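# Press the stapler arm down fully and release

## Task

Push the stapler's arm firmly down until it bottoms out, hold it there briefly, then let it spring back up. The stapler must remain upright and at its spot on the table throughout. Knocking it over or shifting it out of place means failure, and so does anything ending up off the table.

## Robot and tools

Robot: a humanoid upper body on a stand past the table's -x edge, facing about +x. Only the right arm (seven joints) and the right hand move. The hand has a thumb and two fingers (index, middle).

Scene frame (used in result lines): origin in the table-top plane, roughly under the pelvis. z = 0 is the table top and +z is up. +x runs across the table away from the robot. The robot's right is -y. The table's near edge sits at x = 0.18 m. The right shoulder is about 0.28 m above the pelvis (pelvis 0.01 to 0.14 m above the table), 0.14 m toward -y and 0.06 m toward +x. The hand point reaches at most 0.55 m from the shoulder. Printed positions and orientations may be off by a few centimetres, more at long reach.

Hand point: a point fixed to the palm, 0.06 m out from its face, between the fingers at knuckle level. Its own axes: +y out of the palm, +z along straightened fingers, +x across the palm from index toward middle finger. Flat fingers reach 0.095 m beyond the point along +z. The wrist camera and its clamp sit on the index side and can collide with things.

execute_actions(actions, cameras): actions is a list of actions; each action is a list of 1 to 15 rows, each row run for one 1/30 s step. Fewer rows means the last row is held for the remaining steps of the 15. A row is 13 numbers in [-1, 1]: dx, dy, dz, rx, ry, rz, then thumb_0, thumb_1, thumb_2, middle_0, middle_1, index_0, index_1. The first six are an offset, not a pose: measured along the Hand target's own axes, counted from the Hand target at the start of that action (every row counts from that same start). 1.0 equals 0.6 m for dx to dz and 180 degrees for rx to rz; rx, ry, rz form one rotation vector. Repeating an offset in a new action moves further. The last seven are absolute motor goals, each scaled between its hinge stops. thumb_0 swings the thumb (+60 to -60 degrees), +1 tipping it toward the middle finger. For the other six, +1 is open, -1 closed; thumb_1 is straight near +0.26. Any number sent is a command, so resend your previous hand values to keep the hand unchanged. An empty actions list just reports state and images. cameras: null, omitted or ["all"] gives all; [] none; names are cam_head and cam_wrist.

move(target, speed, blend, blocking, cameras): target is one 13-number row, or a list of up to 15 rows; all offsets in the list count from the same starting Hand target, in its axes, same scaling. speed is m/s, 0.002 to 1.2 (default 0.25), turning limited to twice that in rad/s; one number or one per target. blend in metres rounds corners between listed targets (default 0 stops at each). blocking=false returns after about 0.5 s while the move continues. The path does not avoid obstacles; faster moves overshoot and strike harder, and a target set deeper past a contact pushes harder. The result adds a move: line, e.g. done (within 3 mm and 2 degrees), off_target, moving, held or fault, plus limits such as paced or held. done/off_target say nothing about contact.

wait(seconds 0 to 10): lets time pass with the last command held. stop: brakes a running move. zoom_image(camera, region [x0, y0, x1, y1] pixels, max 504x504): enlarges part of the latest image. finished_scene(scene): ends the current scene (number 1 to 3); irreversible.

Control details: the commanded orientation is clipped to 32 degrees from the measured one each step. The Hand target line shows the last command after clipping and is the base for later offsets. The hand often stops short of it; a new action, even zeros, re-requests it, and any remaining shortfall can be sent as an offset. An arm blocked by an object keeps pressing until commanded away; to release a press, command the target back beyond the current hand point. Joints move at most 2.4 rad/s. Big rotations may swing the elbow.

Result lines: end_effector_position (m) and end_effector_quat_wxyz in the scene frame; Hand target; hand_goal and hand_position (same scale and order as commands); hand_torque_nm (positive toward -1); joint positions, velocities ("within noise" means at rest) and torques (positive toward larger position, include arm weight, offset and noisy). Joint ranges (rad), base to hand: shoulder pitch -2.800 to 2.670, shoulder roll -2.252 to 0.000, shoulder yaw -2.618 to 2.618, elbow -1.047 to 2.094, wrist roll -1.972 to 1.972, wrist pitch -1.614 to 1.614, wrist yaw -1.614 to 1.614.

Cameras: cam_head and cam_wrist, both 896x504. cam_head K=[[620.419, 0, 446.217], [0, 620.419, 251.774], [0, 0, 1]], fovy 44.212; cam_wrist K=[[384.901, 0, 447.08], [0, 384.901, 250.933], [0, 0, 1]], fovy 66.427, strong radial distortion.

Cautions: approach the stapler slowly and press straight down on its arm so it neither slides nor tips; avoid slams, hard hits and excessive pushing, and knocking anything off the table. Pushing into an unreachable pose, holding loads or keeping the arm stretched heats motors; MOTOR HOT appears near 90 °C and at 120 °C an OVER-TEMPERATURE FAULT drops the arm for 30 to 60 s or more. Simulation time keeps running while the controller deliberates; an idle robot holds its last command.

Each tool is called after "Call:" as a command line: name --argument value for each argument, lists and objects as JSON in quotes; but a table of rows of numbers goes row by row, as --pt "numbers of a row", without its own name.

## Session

Call:
execute_actions --actions '[]'

Scene clock: 0.00 s.
end_effector_position=(+0.2219, -0.4106, +0.2450) hand_goal=(+0.000, +0.263, +1.000, +1.000, +1.000, +1.000, +1.000) hand_position=(+0.000, +0.263, +1.000, +1.000, +1.000, +1.000, +1.000) hand_torque_nm=(+0.00, +0.00, +0.00, +0.00, +0.00, +0.00, +0.00) end_effector_quat_wxyz=(-0.116, -0.242, -0.362, +0.893)
Joint positions: [-0.527 -0.152 -0.493 -0.202 -1.344 1.209 -0.812]
Joint velocities: within noise
Joint torques (N m): no reading
Hand target: +0.2219, -0.4106, +0.2450; -0.116, -0.242, -0.362, +0.893

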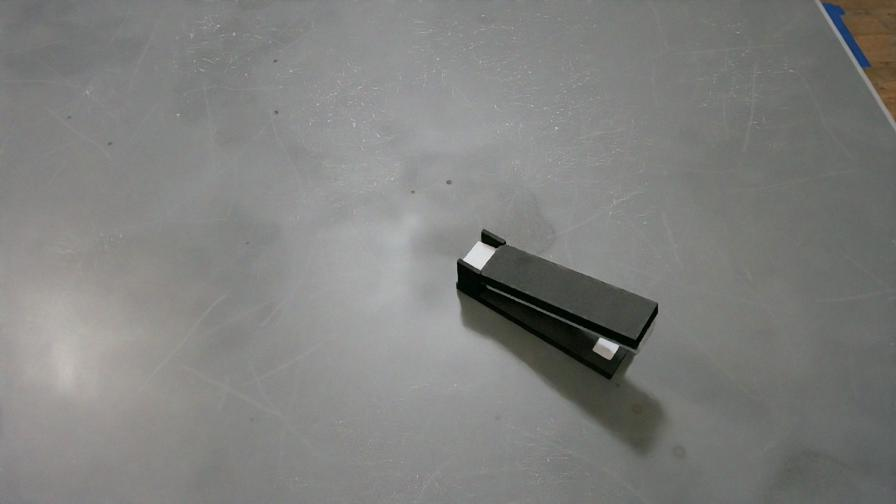

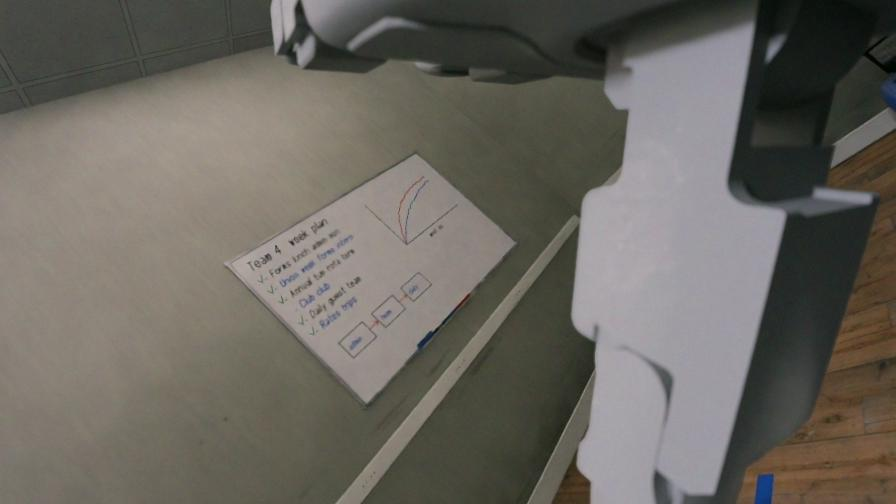

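Call:
move --target '[-0.218,0.098,-0.208,-0.526,-0.197,0.103,0,0.26,1,-1,-1,-1,-1]' --speed 0.4

Scene clock: 11.37 s.
end_effector_position=(+0.3976, -0.3576, +0.1913) hand_goal=(+0.000, +0.260, +1.000, -1.000, -1.000, -1.000, -1.000) hand_position=(+0.000, +0.263, +1.000, -0.941, -0.938, -0.941, -0.938) hand_torque_nm=(+0.00, +0.00, +0.00, +0.07, +0.09, +0.07, +0.09) end_effector_quat_wxyz=(+0.463, -0.124, +0.808, -0.342)
Joint positions: [-0.781 -0.705 -0.573 0.372 -0.688 0.482 0.667]
Joint velocities: within noise
Joint torques (N m): [-5.93 -7.75 -0.63 -2.82 0.26 -1.11 -0.37]
Hand target: +0.3998, -0.3604, +0.2004; +0.470, -0.122, +0.803, -0.345
Off the commanded pose: 0.010 m, 1 deg.
move: off_target

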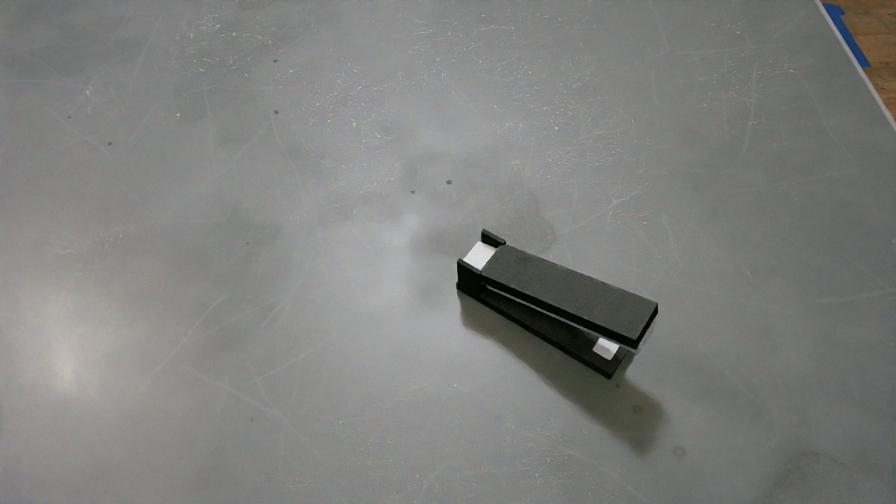

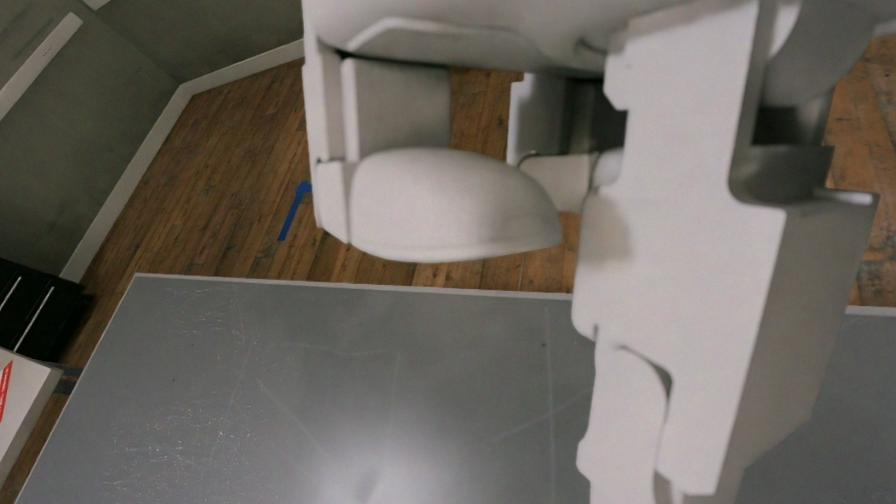

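Call:
move --target '[-0.195,0.263,-0.243,-0.328,0.127,-0.234,0,0.26,1,-1,-1,-1,-1]' --speed 0.3

Scene clock: 15.27 s.
end_effector_position=(+0.3573, -0.1244, +0.2130) hand_goal=(+0.000, +0.260, +1.000, -1.000, -1.000, -1.000, -1.000) hand_position=(+0.000, +0.263, +1.000, -0.941, -0.941, -0.941, -0.941) hand_torque_nm=(+0.00, +0.00, +0.00, +0.07, +0.08, +0.07, +0.08) end_effector_quat_wxyz=(+0.038, -0.527, +0.846, -0.070)
Joint positions: [-1.617 -0.541 0.912 0.874 -0.485 0.85 1.597]
Joint velocities: within noise
Joint torques (N m): [-9.2 -2.01 -0.69 -0.36 0.17 -0.21 0.12]
Hand target: +0.3593, -0.1199, +0.2199; +0.046, -0.531, +0.843, -0.071
Off the commanded pose: 0.008 m, 1 deg.
joint sent to its limit — joint 7 (wrist yaw), upper limit. The joint targets still meet the commanded pose.
move: off_target

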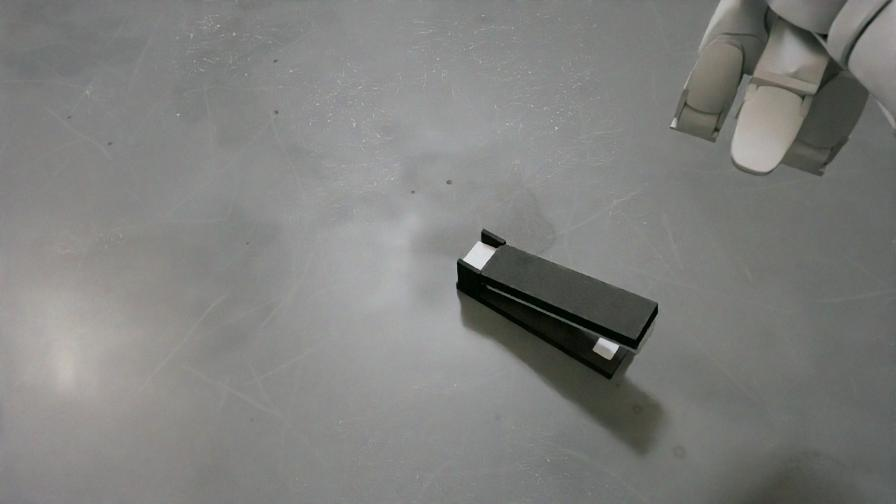

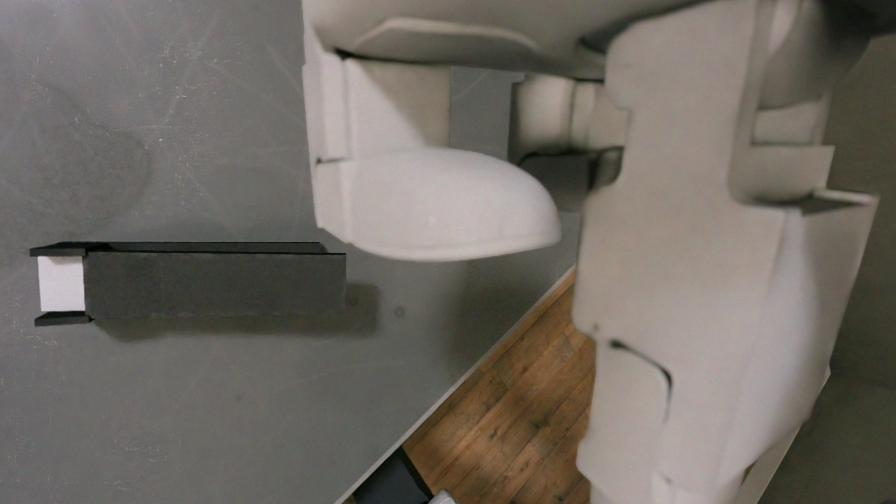

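Call:
move --target '[-0.098,0.114,0.124,0,0,0,0,0.26,1,-1,-1,-1,-1]' --speed 0.2

Scene clock: 17.77 s.
end_effector_position=(+0.3384, -0.0445, +0.1390) hand_goal=(+0.000, +0.260, +1.000, -1.000, -1.000, -1.000, -1.000) hand_position=(+0.000, +0.263, +1.000, -0.941, -0.941, -0.941, -0.941) hand_torque_nm=(+0.00, +0.00, +0.00, +0.07, +0.08, +0.07, +0.08) end_effector_quat_wxyz=(+0.052, -0.532, +0.841, -0.081)
Joint positions: [-1.464 -0.244 0.913 0.792 -0.494 1.144 1.355]
Joint velocities: within noise
Joint torques (N m): [-6.08 -1.43 -1.26 -0.64 0.06 -0.22 -0.12]
Hand target: +0.3351, -0.0430, +0.1352; +0.046, -0.531, +0.843, -0.071
Off the commanded pose: 0.005 m, 1 deg.
move: off_target

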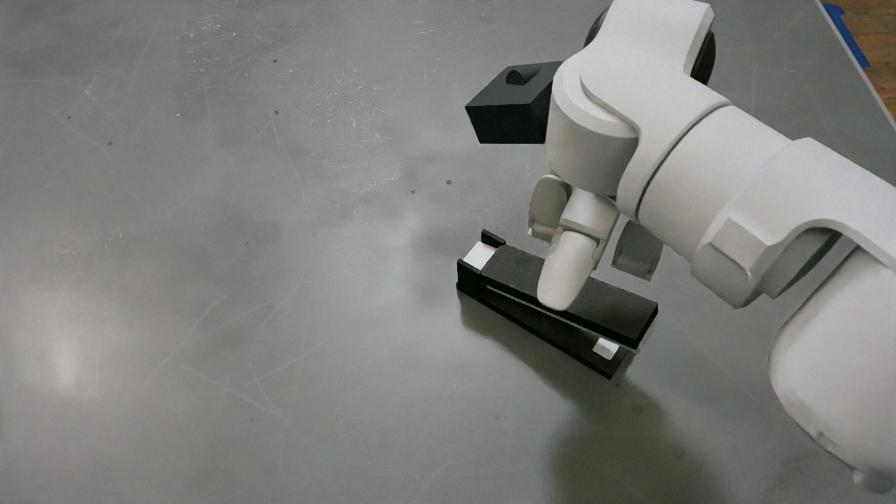

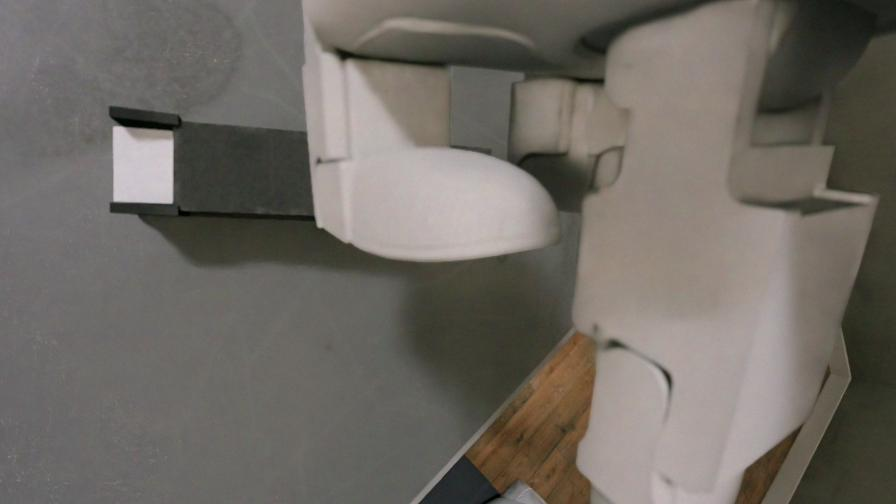

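Call:
move --target '[0.017,0.0167,0.09,0,0,0,0,0.26,1,-1,-1,-1,-1]' --speed 0.12 --cameras '["cam_head"]'

Call:
zoom_image --camera "cam_head" --region '[440, 220, 700, 400]'

Scene clock: 21.33 s.
end_effector_position=(+0.3329, -0.0538, +0.0829) hand_goal=(+0.000, +0.260, +1.000, -1.000, -1.000, -1.000, -1.000) hand_position=(+0.000, +0.263, +1.000, -0.941, -0.941, -0.941, -0.941) hand_torque_nm=(+0.00, +0.00, +0.00, +0.07, +0.08, +0.07, +0.08) end_effector_quat_wxyz=(+0.049, -0.532, +0.842, -0.079)
Joint positions: [-1.334 -0.169 0.81 0.949 -0.458 0.998 1.113]
Joint velocities: within noise
Joint torques (N m): [-6.25 -1.15 -0.89 -1 0.06 -0.21 -0.13]
Hand target: +0.3300, -0.0518, +0.0802; +0.046, -0.531, +0.843, -0.071
Off the commanded pose: 0.004 m, 1 deg.
move: off_target
Images, in order (width x height): cam_head 896x504.

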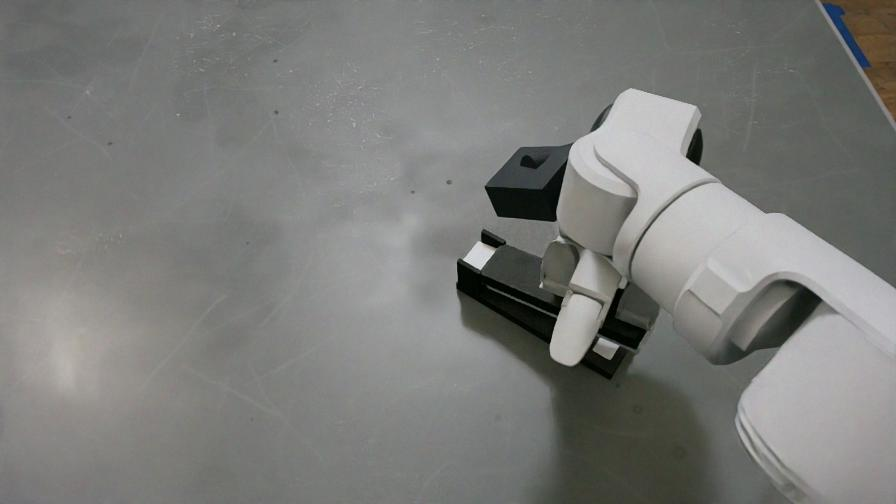

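Scaled by 1.938 from the camera's 896x504 image, which has a finer 1280x720 frame.

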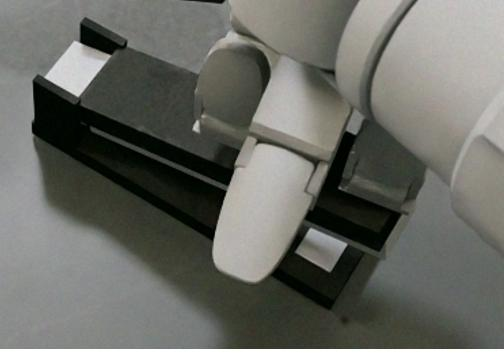

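Call:
move --target '[-0.006,0.008,0.05,0,0,0,0,0.26,1,-1,-1,-1,-1]' --speed 0.06 --cameras '["cam_head"]'

Call:
zoom_image --camera "cam_head" --region '[440, 220, 700, 400]'

Scene clock: 23.83 s.
end_effector_position=(+0.3385, -0.0541, +0.0588) hand_goal=(+0.000, +0.260, +1.000, -1.000, -1.000, -1.000, -1.000) hand_position=(+0.000, +0.263, +1.000, -0.998, -0.941, -0.941, -0.941) hand_torque_nm=(+0.00, +0.00, +0.00, +0.00, +0.08, +0.07, +0.08) end_effector_quat_wxyz=(+0.057, -0.526, +0.844, -0.088)
Joint positions: [-1.409 -0.032 0.674 1.368 -0.436 0.763 0.897]
Joint velocities: within noise
Joint torques (N m): [-5.26 -0.37 -0.46 -0.72 0.4 -0.92 -0.98]
Hand target: +0.3319, -0.0487, +0.0499; +0.046, -0.531, +0.843, -0.071
Off the commanded pose: 0.012 m, 2 deg.
move: off_target
Images, in order (width x height): cam_head 896x504.

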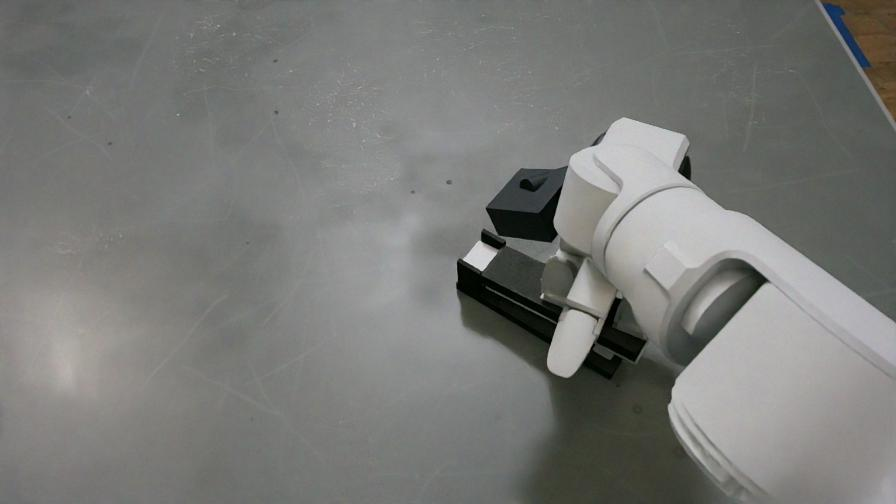

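Scaled by 1.938 from the camera's 896x504 image, which has a finer 1280x720 frame.

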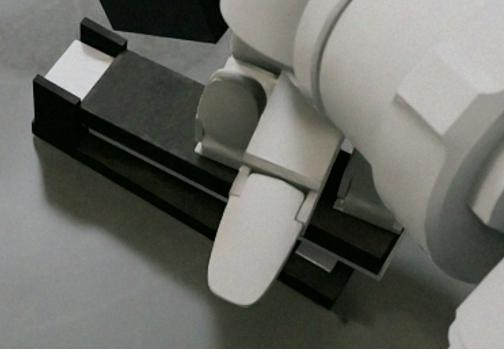

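Call:
move --target '[0,0.006,0.05,0,0,0,0,0.26,1,-1,-1,-1,-1]' --speed 0.06 --cameras '["cam_head"]'

Call:
zoom_image --camera "cam_head" --region '[440, 220, 700, 400]'

Scene clock: 26.03 s.
end_effector_position=(+0.3538, -0.0503, +0.0470) hand_goal=(+0.000, +0.260, +1.000, -1.000, -1.000, -1.000, -1.000) hand_position=(+0.000, +0.263, +1.000, -0.999, -0.941, -0.941, -0.941) hand_torque_nm=(+0.00, +0.00, +0.00, +0.00, +0.08, +0.07, +0.08) end_effector_quat_wxyz=(+0.116, -0.522, +0.837, -0.112)
Joint positions: [-1.409 -0.011 0.582 1.424 -0.436 0.675 0.717]
Joint velocities: within noise
Joint torques (N m): [-1.53 -0.08 -0.52 -0.13 0.27 -1.27 -1.21]
Hand target: +0.3333, -0.0492, +0.0197; +0.046, -0.531, +0.843, -0.071
Off the commanded pose: 0.034 m, 9 deg.
move: off_target
Images, in order (width x height): cam_head 896x504.

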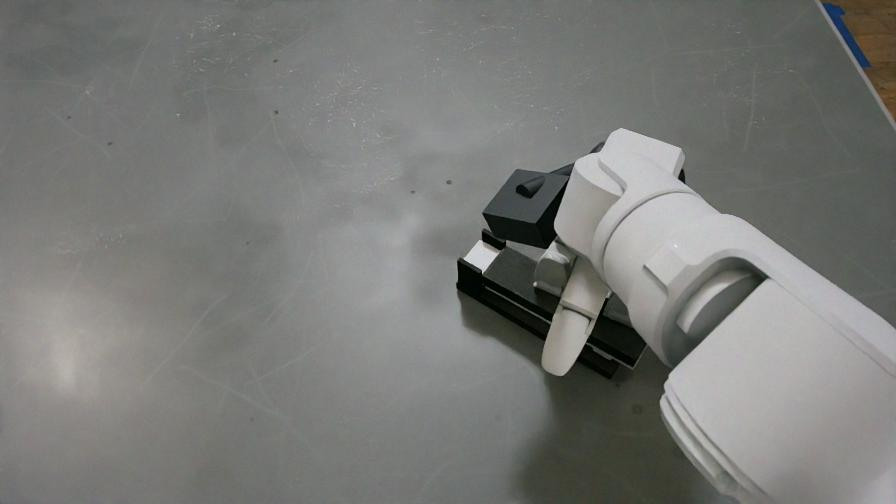

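Scaled by 1.938 from the camera's 896x504 image, which has a finer 1280x720 frame.

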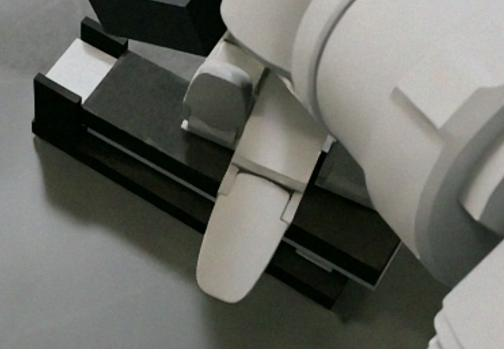

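Call:
move --target '[-0.0065,-0.0055,0.026,0,0,0,0,0.26,1,-1,-1,-1,-1]' --speed 0.06 --cameras '["cam_head"]'

Call:
zoom_image --camera "cam_head" --region '[440, 220, 700, 400]'

Scene clock: 30.90 s.
end_effector_position=(+0.3795, -0.0593, +0.0417) hand_goal=(+0.000, +0.260, +1.000, -1.000, -1.000, -1.000, -1.000) hand_position=(+0.000, +0.263, +1.000, -0.999, -0.941, -0.941, -0.941) hand_torque_nm=(+0.00, +0.00, +0.00, +0.00, +0.08, +0.07, +0.08) end_effector_quat_wxyz=(+0.181, -0.517, +0.820, -0.165)
Joint positions: [-1.403 -0.028 0.536 1.435 -0.452 0.597 0.542]
Joint velocities: within noise
Joint torques (N m): [-0.25 1.5 -1.13 0.6 0.81 -0.59 0.87]
Hand target: +0.3403, -0.0482, +0.0049; +0.046, -0.531, +0.843, -0.071
Off the commanded pose: 0.055 m, 19 deg.
move: off_target
Images, in order (width x height): cam_head 896x504.

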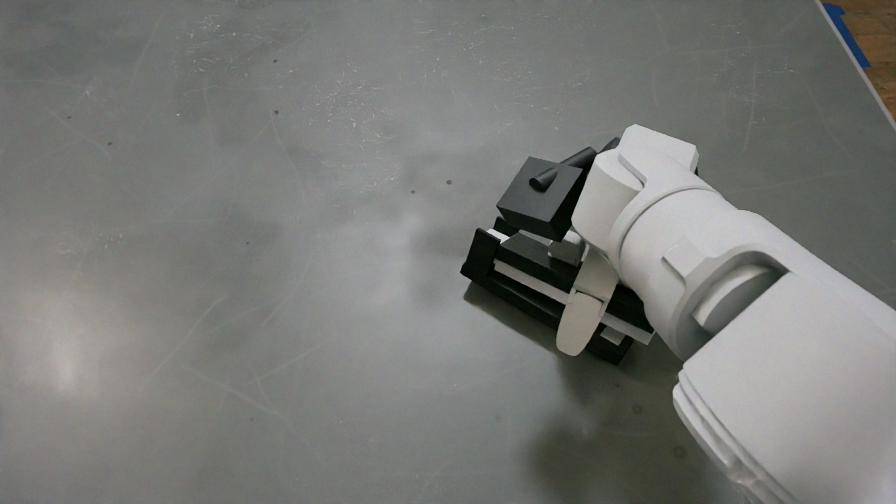

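Scaled by 1.938 from the camera's 896x504 image, which has a finer 1280x720 frame.

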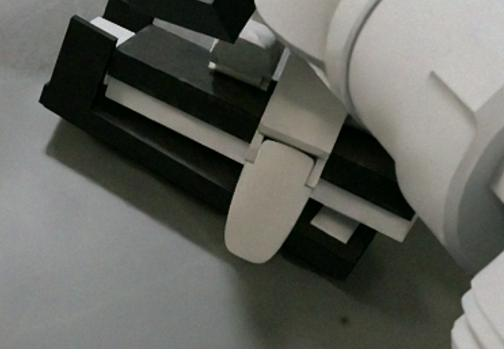

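Call:
move --target '[-0.0117,-0.075,-0.088,0.0975,-0.041,0.003,0,0.26,1,-1,-1,-1,-1]' --speed 0.1

Call:
zoom_image --camera "cam_head" --region '[440, 180, 700, 360]'

Scene clock: 35.57 s.
end_effector_position=(+0.3740, -0.0620, +0.0599) hand_goal=(+0.000, +0.260, +1.000, -1.000, -1.000, -1.000, -1.000) hand_position=(+0.000, +0.263, +1.000, -0.999, -0.941, -0.941, -0.941) hand_torque_nm=(+0.00, +0.00, +0.00, +0.00, +0.08, +0.07, +0.08) end_effector_quat_wxyz=(+0.175, -0.514, +0.823, -0.166)
Joint positions: [-1.665 0.022 0.212 1.939 -0.647 0.389 0.416]
Joint velocities: within noise
Joint torques (N m): [-8.53 -1.62 0.09 -1.32 -0.04 -0.41 -0.11]
Hand target: +0.3753, -0.0573, +0.0645; +0.180, -0.518, +0.820, -0.164
Off the commanded pose: 0.007 m, 1 deg.
joint sent to its limit — joint 2 (shoulder roll), upper limit. The joint targets still meet the commanded pose.
move: off_target

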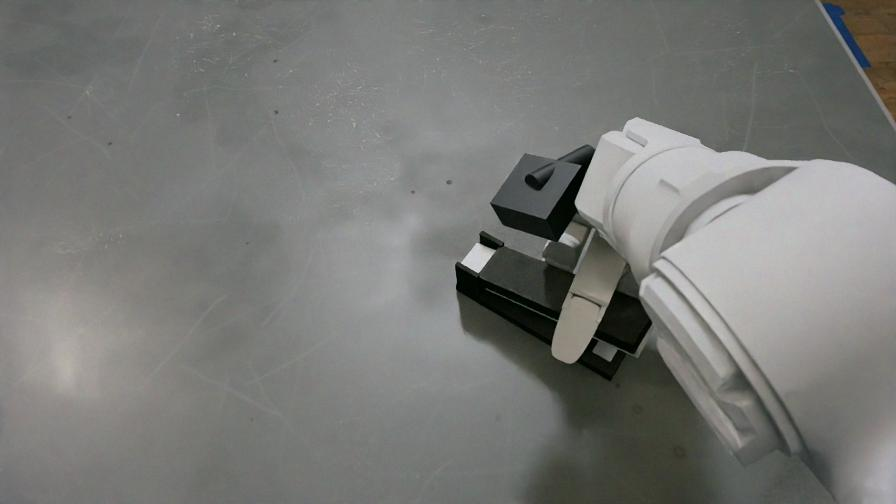

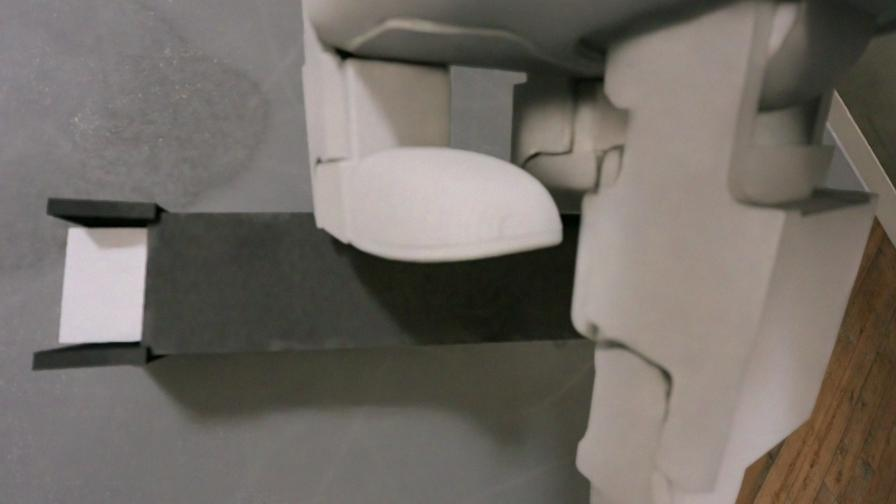

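Scaled by 1.938 from the camera's 896x504 image, which has a finer 1280x720 frame.

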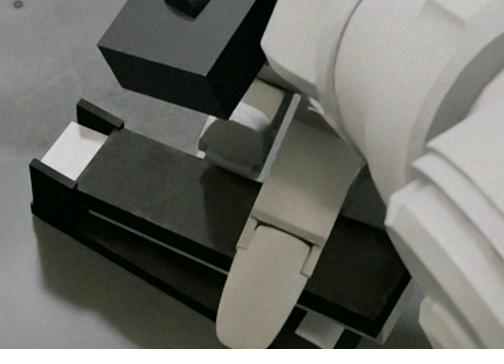

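Call:
move --pt "-0.0125 -0.0455 -0.088 0 0 0 0 1 1 -1 -1 -1 -1" --pt "0.008 0.002 -0.116 0 0.045 0 0 1 1 -1 -1 -1 -1" --speed 0.1

Call:
zoom_image --camera "cam_head" --region '[440, 180, 700, 400]'

Scene clock: 51.07 s.
end_effector_position=(+0.3353, -0.0533, +0.1171) hand_goal=(+0.000, +1.000, +1.000, -1.000, -1.000, -1.000, -1.000) hand_position=(+0.000, +0.905, +1.000, -0.999, -0.941, -0.941, -0.941) hand_torque_nm=(+0.00, -0.13, +0.00, +0.00, +0.08, +0.07, +0.08) end_effector_quat_wxyz=(+0.032, -0.514, +0.838, -0.182)
Joint positions: [-1.906 0.018 -0.366 2.066 -1.27 0.841 0.61]
Joint velocities: within noise
Joint torques (N m): [-8.74 -3.38 0.15 -1.68 -0.38 0.26 -0.27]
Hand target: +0.3400, -0.0554, +0.1247; +0.122, -0.505, +0.831, -0.200
Off the commanded pose: 0.009 m, 11 deg.
joint sent to its limit — joint 4 (elbow), upper limit. The joint targets are off in orientation, not in position.
move: off_target

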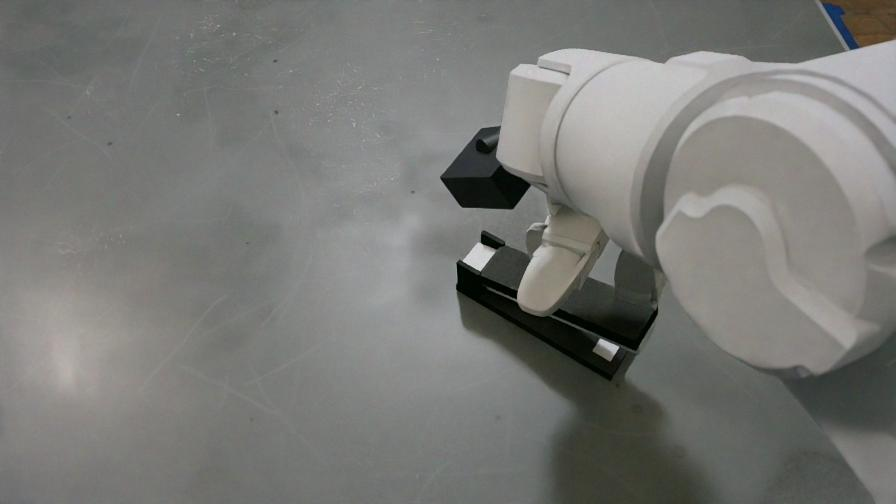

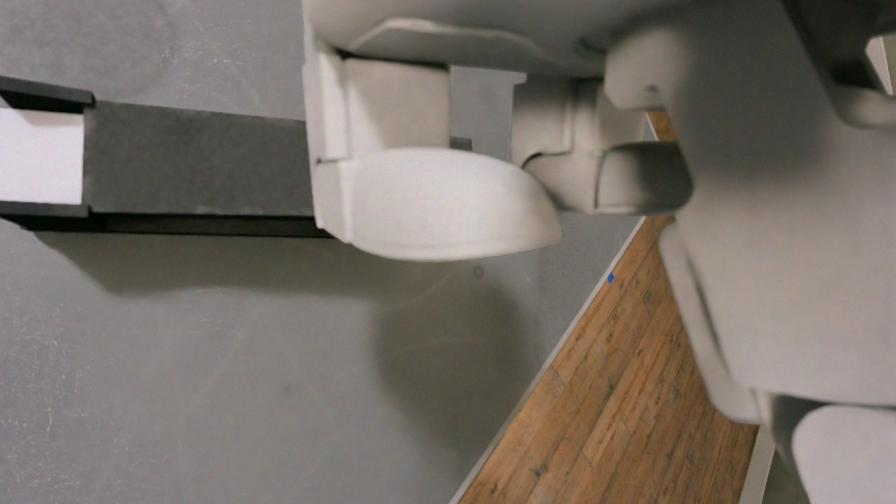

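Scaled by 1.938 from the camera's 896x504 image, which has a finer 1280x720 frame.

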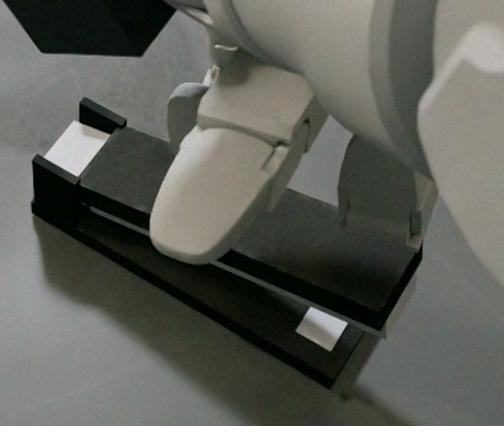

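Call:
move --pt "0 -0.061 -0.119 0 0 0 0 0.26 1 -1 -1 -1 -1" --pt "0.057 -0.472 -0.404 0.362 -0.64 0.269 0 0.26 1 -1 -1 -1 -1" --speed 0.35 --blend '[0.03, 0]'

Scene clock: 68.13 s.
end_effector_position=(+0.4460, -0.1498, +0.4782) hand_goal=(+0.000, +0.260, +1.000, -1.000, -1.000, -1.000, -1.000) hand_position=(+0.000, +0.305, +1.000, -0.999, -0.941, -0.948, -0.942) hand_torque_nm=(+0.00, +0.06, +0.00, +0.00, +0.08, +0.07, +0.08) end_effector_quat_wxyz=(+0.969, -0.004, +0.249, -0.001)
Joint positions: [-1.729 -0.647 -1.479 1.808 -0.987 -1.137 0.248]
Joint velocities: within noise
Joint torques (N m): [-5.43 -1.94 -0.58 -1.8 0.42 -0.54 -0.03]
Hand target: +0.4497, -0.1511, +0.4695; +0.966, -0.001, +0.260, -0.001
Off the commanded pose: 0.010 m, 1 deg.
move: off_target; limits=paced

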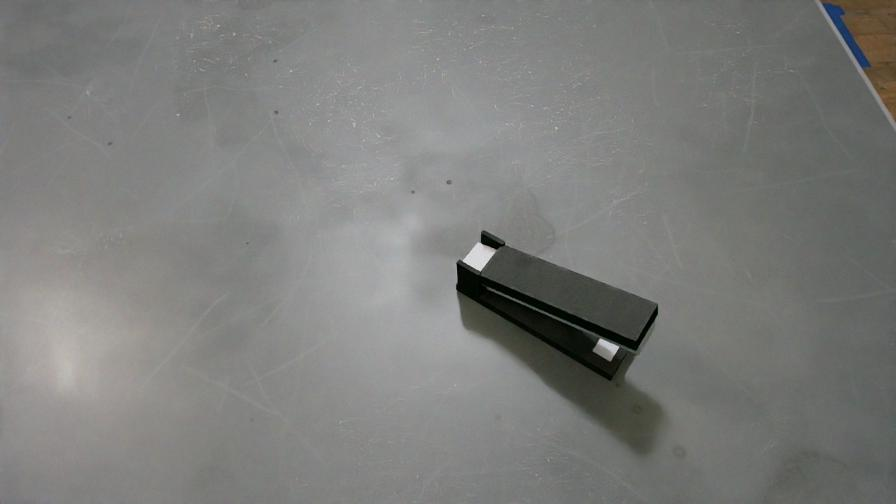

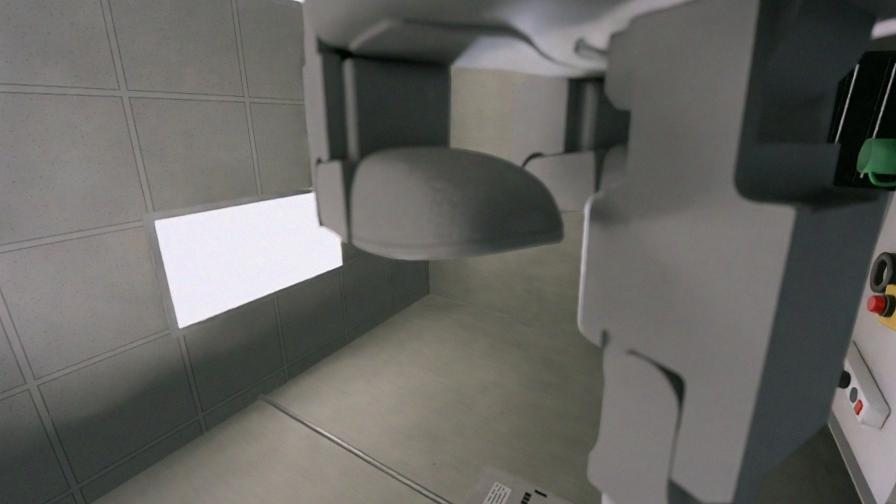

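Call:
move --target '[0.278,-0.4,-0.282,0.278,0.273,0.142,0,0.26,1,-1,-1,-1,-1]' --speed 0.4 --cameras '[]'

Scene clock: 76.00 s.
end_effector_position=(+0.4929, -0.3931, +0.2361) hand_goal=(+0.000, +0.260, +1.000, -1.000, -1.000, -1.000, -1.000) hand_position=(+0.000, +0.305, +1.000, -0.999, -0.943, -0.948, -0.943) hand_torque_nm=(+0.00, +0.06, +0.00, +0.00, +0.08, +0.07, +0.08) end_effector_quat_wxyz=(+0.520, +0.590, +0.615, -0.067)
Joint positions: [-1.41 -0.668 -1.794 1.378 -0.592 0.044 -0.34]
Joint velocities: within noise
Joint torques (N m): [-7.84 -3.74 0.9 -0.1 0.44 -0.95 0.54]
Hand target: +0.5089, -0.3916, +0.2399; +0.665, +0.446, +0.592, +0.094
Off the commanded pose: 0.017 m, 30 deg.
move: off_target
No camera images: "cameras" was empty.

Call:
move --target '[0,0,-0.02,0,0,-0.75,0,0.26,1,-1,-1,-1,-1]' --speed 0.6 --cameras '[]'

Scene clock: 84.63 s.
end_effector_position=(+0.4933, -0.3841, +0.2296) hand_goal=(+0.000, +0.260, +1.000, -1.000, -1.000, -1.000, -1.000) hand_position=(+0.000, +0.305, +1.000, -0.999, -0.943, -0.948, -0.943) hand_torque_nm=(+0.00, +0.06, +0.00, +0.00, +0.08, +0.07, +0.08) end_effector_quat_wxyz=(-0.380, +0.332, -0.560, +0.657)
Joint positions: [-1.43 -0.71 -0.599 1.407 -1.75 0.005 -0.22]
Joint velocities: within noise
Joint torques (N m): [-8.94 -5.2 0.01 -3.44 -0.04 -0.22 -0.72]
Hand target: +0.4985, -0.3859, +0.2411; -0.341, +0.376, -0.639, +0.578
Off the commanded pose: 0.013 m, 14 deg.
move: off_target
No camera images: "cameras" was empty.

Call:
move --target '[0,0,-0.02,0,0,-0.4,0,0.26,1,-1,-1,-1,-1]' --speed 0.6 --cameras '[]'

Scene clock: 87.10 s.
end_effector_position=(+0.4837, -0.3851, +0.2404) hand_goal=(+0.000, +0.260, +1.000, -1.000, -1.000, -1.000, -1.000) hand_position=(+0.000, +0.305, +1.000, -0.999, -0.943, -0.948, -0.943) hand_torque_nm=(+0.00, +0.06, +0.00, +0.00, +0.08, +0.07, +0.08) end_effector_quat_wxyz=(-0.001, +0.689, -0.249, +0.681)
Joint positions: [-1.447 -0.656 0.451 1.445 -1.952 0.081 -0.009]
Joint velocities: within noise
Joint torques (N m): [-8.21 -3.07 0.07 -2.16 -0.13 1.02 -0.15]
Hand target: +0.4880, -0.3801, +0.2423; +0.064, +0.680, -0.295, +0.668
Off the commanded pose: 0.007 m, 9 deg.
joint sent to its limit — joint 5 (wrist roll), lower limit. The joint targets are off in orientation, not in position.
move: off_target
No camera images: "cameras" was empty.

Call:
move --target '[-0.058,-0.127,-0.301,0.239,-0.29,0.357,0,0.26,1,-1,-1,-1,-1]' --speed 0.5

Scene clock: 92.70 s.
end_effector_position=(+0.3736, -0.2206, +0.2565) hand_goal=(+0.000, +0.260, +1.000, -1.000, -1.000, -1.000, -1.000) hand_position=(+0.000, +0.305, +1.000, -0.999, -0.943, -0.948, -0.943) hand_torque_nm=(+0.00, +0.06, +0.00, +0.00, +0.08, +0.07, +0.08) end_effector_quat_wxyz=(+0.663, -0.630, +0.356, -0.194)
Joint positions: [-1.942 -1.002 0.343 2.066 -1.948 -1.641 -0.79]
Joint velocities: within noise
Joint torques (N m): [-4.54 -0.8 -0.14 -1.41 0.61 -0.59 -1.13]
Hand target: +0.3702, -0.2198, +0.2507; +0.639, -0.612, +0.345, -0.313
Off the commanded pose: 0.007 m, 14 deg.
joint sent to its limit — joint 4 (elbow), upper limit; joint 5 (wrist roll), lower limit; joint 6 (wrist pitch), lower limit. The joint targets are off in orientation, not in position.
move: off_target; limits=paced

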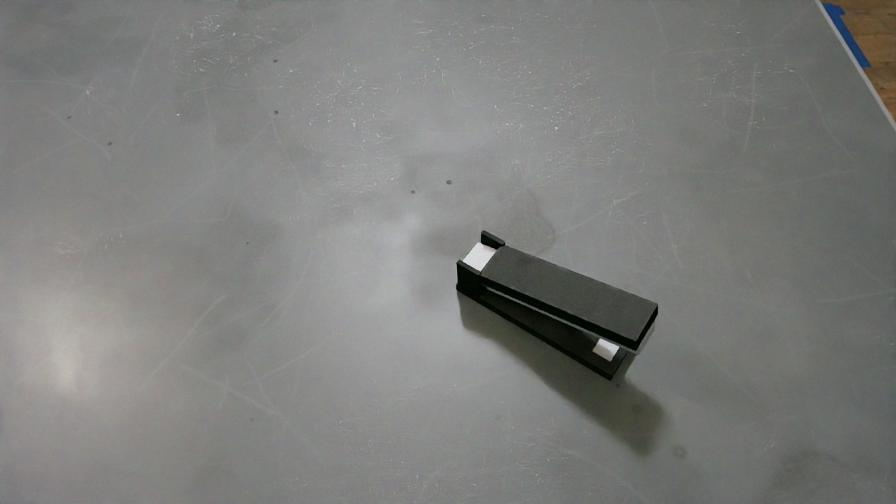

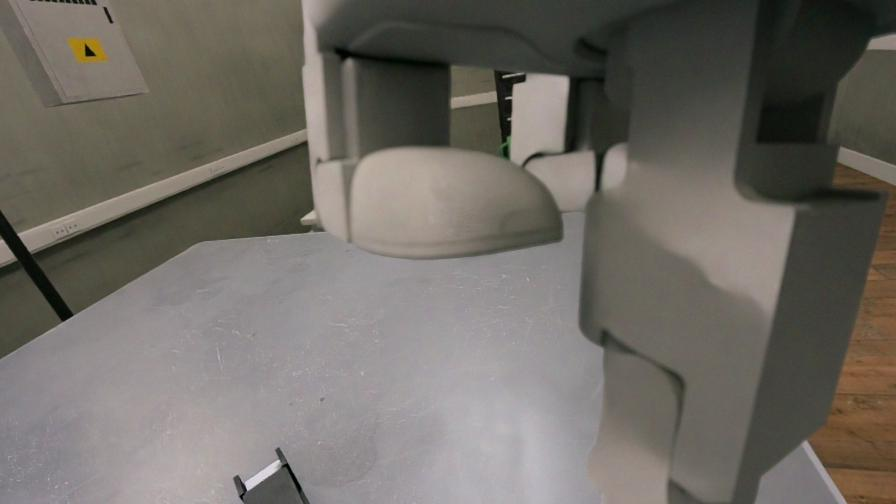

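Call:
move --target '[-0.122,-0.343,0.003,0.4915,-0.337,0.1506,0,0.26,1,-1,-1,-1,-1]' --speed 0.5

Scene clock: 100.50 s.
end_effector_position=(+0.3376, -0.1739, +0.4556) hand_goal=(+0.000, +0.260, +1.000, -1.000, -1.000, -1.000, -1.000) hand_position=(+0.000, +0.305, +1.000, -0.999, -0.943, -0.950, -0.943) hand_torque_nm=(+0.00, +0.06, +0.00, +0.00, +0.08, +0.06, +0.08) end_effector_quat_wxyz=(+0.998, +0.002, -0.058, -0.038)
Joint positions: [-1.451 -0.661 -2.587 2.066 -1.438 -1.642 0.774]
Joint velocities: within noise
Joint torques (N m): [-5.54 -3.4 -0.07 1.88 -0.22 -0.04 -0.3]
Hand target: +0.3379, -0.1734, +0.4539; +0.998, -0.003, -0.055, -0.040 (not the last commanded pose)
Off the commanded pose: 0.007 m, 14 deg.
joint sent to its limit — joint 6 (wrist pitch), lower limit.
move: held (a check stopped the path); limits=held
pose unreachable: on one or more control steps of this call, first in action 0 (counted from 0), an arm could not follow its commanded pose, so it was not sent that pose on those steps. It may still have moved: this result reports where it is.
cause: moving toward the commanded pose would bring two parts of the arm too close to each other (its forearm and another part of the arm, with joints 5 (wrist roll) to 7 (wrist yaw) between them).

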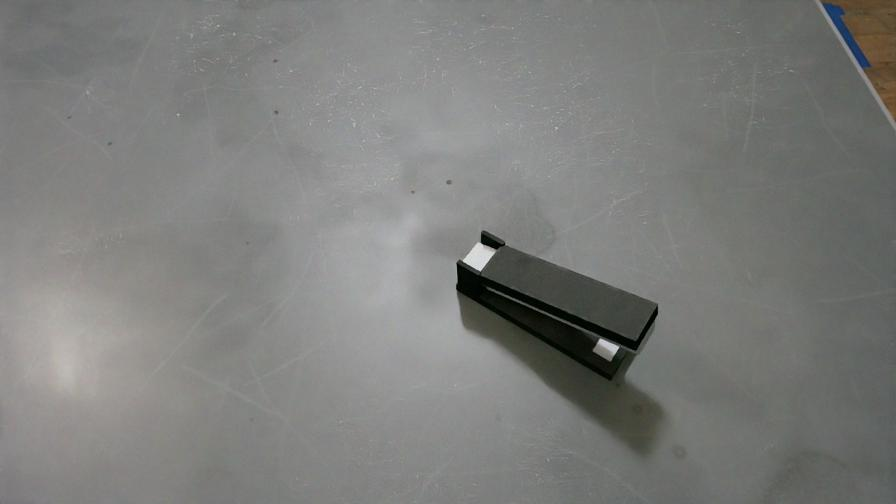

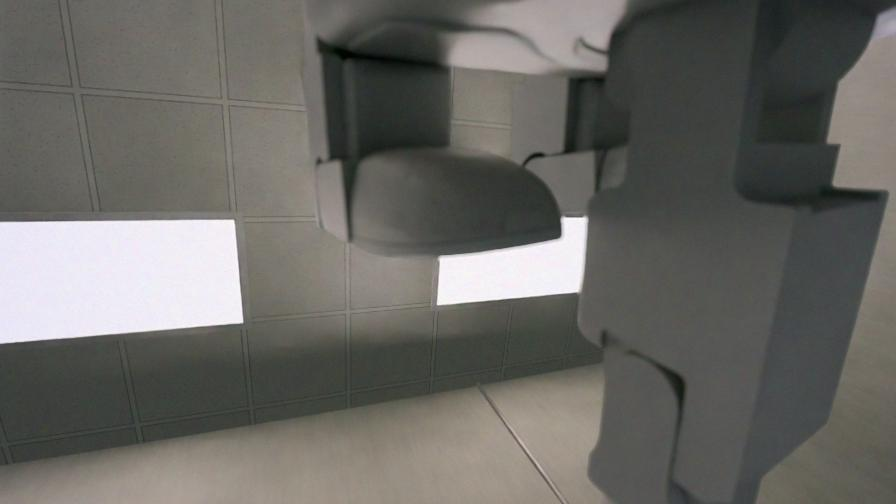

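Call:
move --target '[0.272,-0.338,-0.39,0.313,0.47,0.072,0,0.26,1,-1,-1,-1,-1]' --speed 0.5 --cameras '[]'

Call:
move --target '[0,0,0,0,0,-0.75,0,0.26,1,-1,-1,-1,-1]' --speed 0.6 --cameras '[]'

Scene clock: 112.20 s.
end_effector_position=(+0.4953, -0.3866, +0.2318) hand_goal=(+0.000, +0.260, +1.000, -1.000, -1.000, -1.000, -1.000) hand_position=(+0.000, +0.305, +1.000, -0.999, -0.943, -0.950, -0.943) hand_torque_nm=(+0.00, +0.06, +0.00, +0.00, +0.08, +0.06, +0.08) end_effector_quat_wxyz=(+0.517, +0.587, +0.620, -0.065)
Joint positions: [-1.458 -0.688 -2.385 1.395 -1.206 -0.005 -0.314]
Joint velocities: within noise
Joint torques (N m): [-8.02 -4.59 0.83 2.53 0.29 -0.86 0.38]
Hand target: +0.5093, -0.3907, +0.2396; +0.665, +0.446, +0.591, +0.096
Off the commanded pose: 0.016 m, 30 deg.
move: off_target
No camera images: "cameras" was empty.

Scene clock: 114.83 s.
end_effector_position=(+0.5044, -0.3788, +0.2529) hand_goal=(+0.000, +0.260, +1.000, -1.000, -1.000, -1.000, -1.000) hand_position=(+0.000, +0.305, +1.000, -0.999, -0.943, -0.950, -0.943) hand_torque_nm=(+0.00, +0.06, +0.00, +0.00, +0.08, +0.06, +0.08) end_effector_quat_wxyz=(-0.412, +0.296, -0.528, +0.681)
Joint positions: [-1.469 -0.679 -0.823 1.391 -1.952 -0.006 -0.313]
Joint velocities: within noise
Joint torques (N m): [-5.23 -5.04 0.49 -2.63 -0.01 -0.28 -0.72]
Hand target: +0.5093, -0.3907, +0.2396; -0.343, +0.375, -0.638, +0.578
Off the commanded pose: 0.019 m, 21 deg.
joint sent to its limit — joint 5 (wrist roll), lower limit. The joint targets are off in position and orientation.
move: off_target
No camera images: "cameras" was empty.

Call:
move --target '[0.225,-0.215,-0.177,0.296,0.289,-0.048,0,0.26,1,-1,-1,-1,-1]' --speed 0.4 --cameras '[]'

Scene clock: 120.27 s.
end_effector_position=(+0.3639, -0.4623, +0.3724) hand_goal=(+0.000, +0.260, +1.000, -1.000, -1.000, -1.000, -1.000) hand_position=(+0.000, +0.305, +1.000, -0.999, -0.943, -0.950, -0.943) hand_torque_nm=(+0.00, +0.06, +0.00, +0.00, +0.08, +0.06, +0.08) end_effector_quat_wxyz=(-0.123, -0.039, -0.374, +0.918)
Joint positions: [-1.328 -0.558 -0.659 0.813 -1.952 0.827 -0.456]
Joint velocities: within noise
Joint torques (N m): [-7.36 -5.24 0.67 -2.36 -0.24 -0.13 -0.97]
Hand target: +0.3620, -0.4642, +0.3776; -0.124, -0.050, -0.375, +0.917
Off the commanded pose: 0.006 m, 1 deg.
move: off_target
No camera images: "cameras" was empty.

Call:
move --pt "0.171 -0.006 -0.195 0 0 0 0 0.26 1 -1 -1 -1 -1" --pt "-0.032 -0.002 -0.379 -0.463 -0.148 0.217 0 0.26 1 -1 -1 -1 -1" --speed 0.4 --blend '[0.03, 0]' --cameras '["cam_head"]'

Scene clock: 126.57 s.
end_effector_position=(+0.3774, -0.2989, +0.2128) hand_goal=(+0.000, +0.260, +1.000, -1.000, -1.000, -1.000, -1.000) hand_position=(+0.000, +0.305, +1.000, -0.999, -0.943, -0.950, -0.943) hand_torque_nm=(+0.00, +0.06, +0.00, +0.00, +0.08, +0.06, +0.08) end_effector_quat_wxyz=(+0.464, -0.122, +0.807, -0.344)
Joint positions: [-0.818 -0.372 -0.675 -0.127 -1.185 0.62 1.023]
Joint velocities: within noise
Joint torques (N m): [-5.88 -5.97 0.14 -2.36 0.32 -0.87 -0.43]
Hand target: +0.3800, -0.3005, +0.2197; +0.470, -0.122, +0.803, -0.346
Off the commanded pose: 0.008 m, 1 deg.
move: off_target
Images, in order (width x height): cam_head 896x504.

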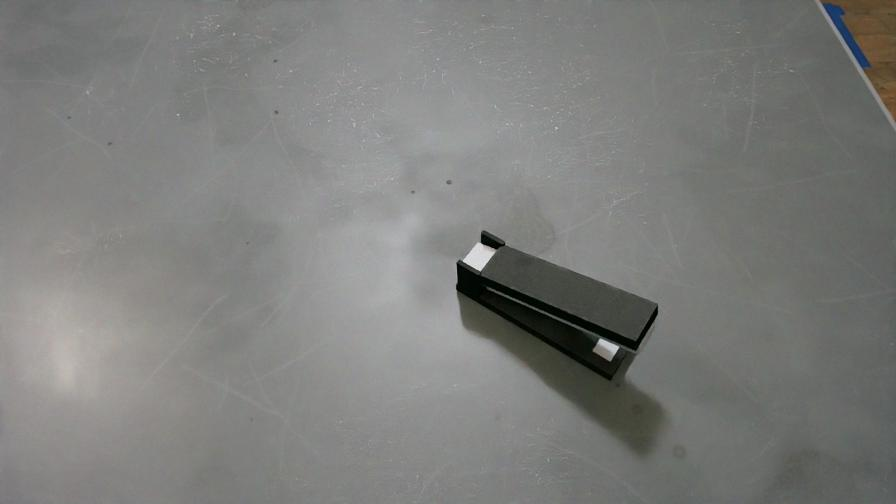

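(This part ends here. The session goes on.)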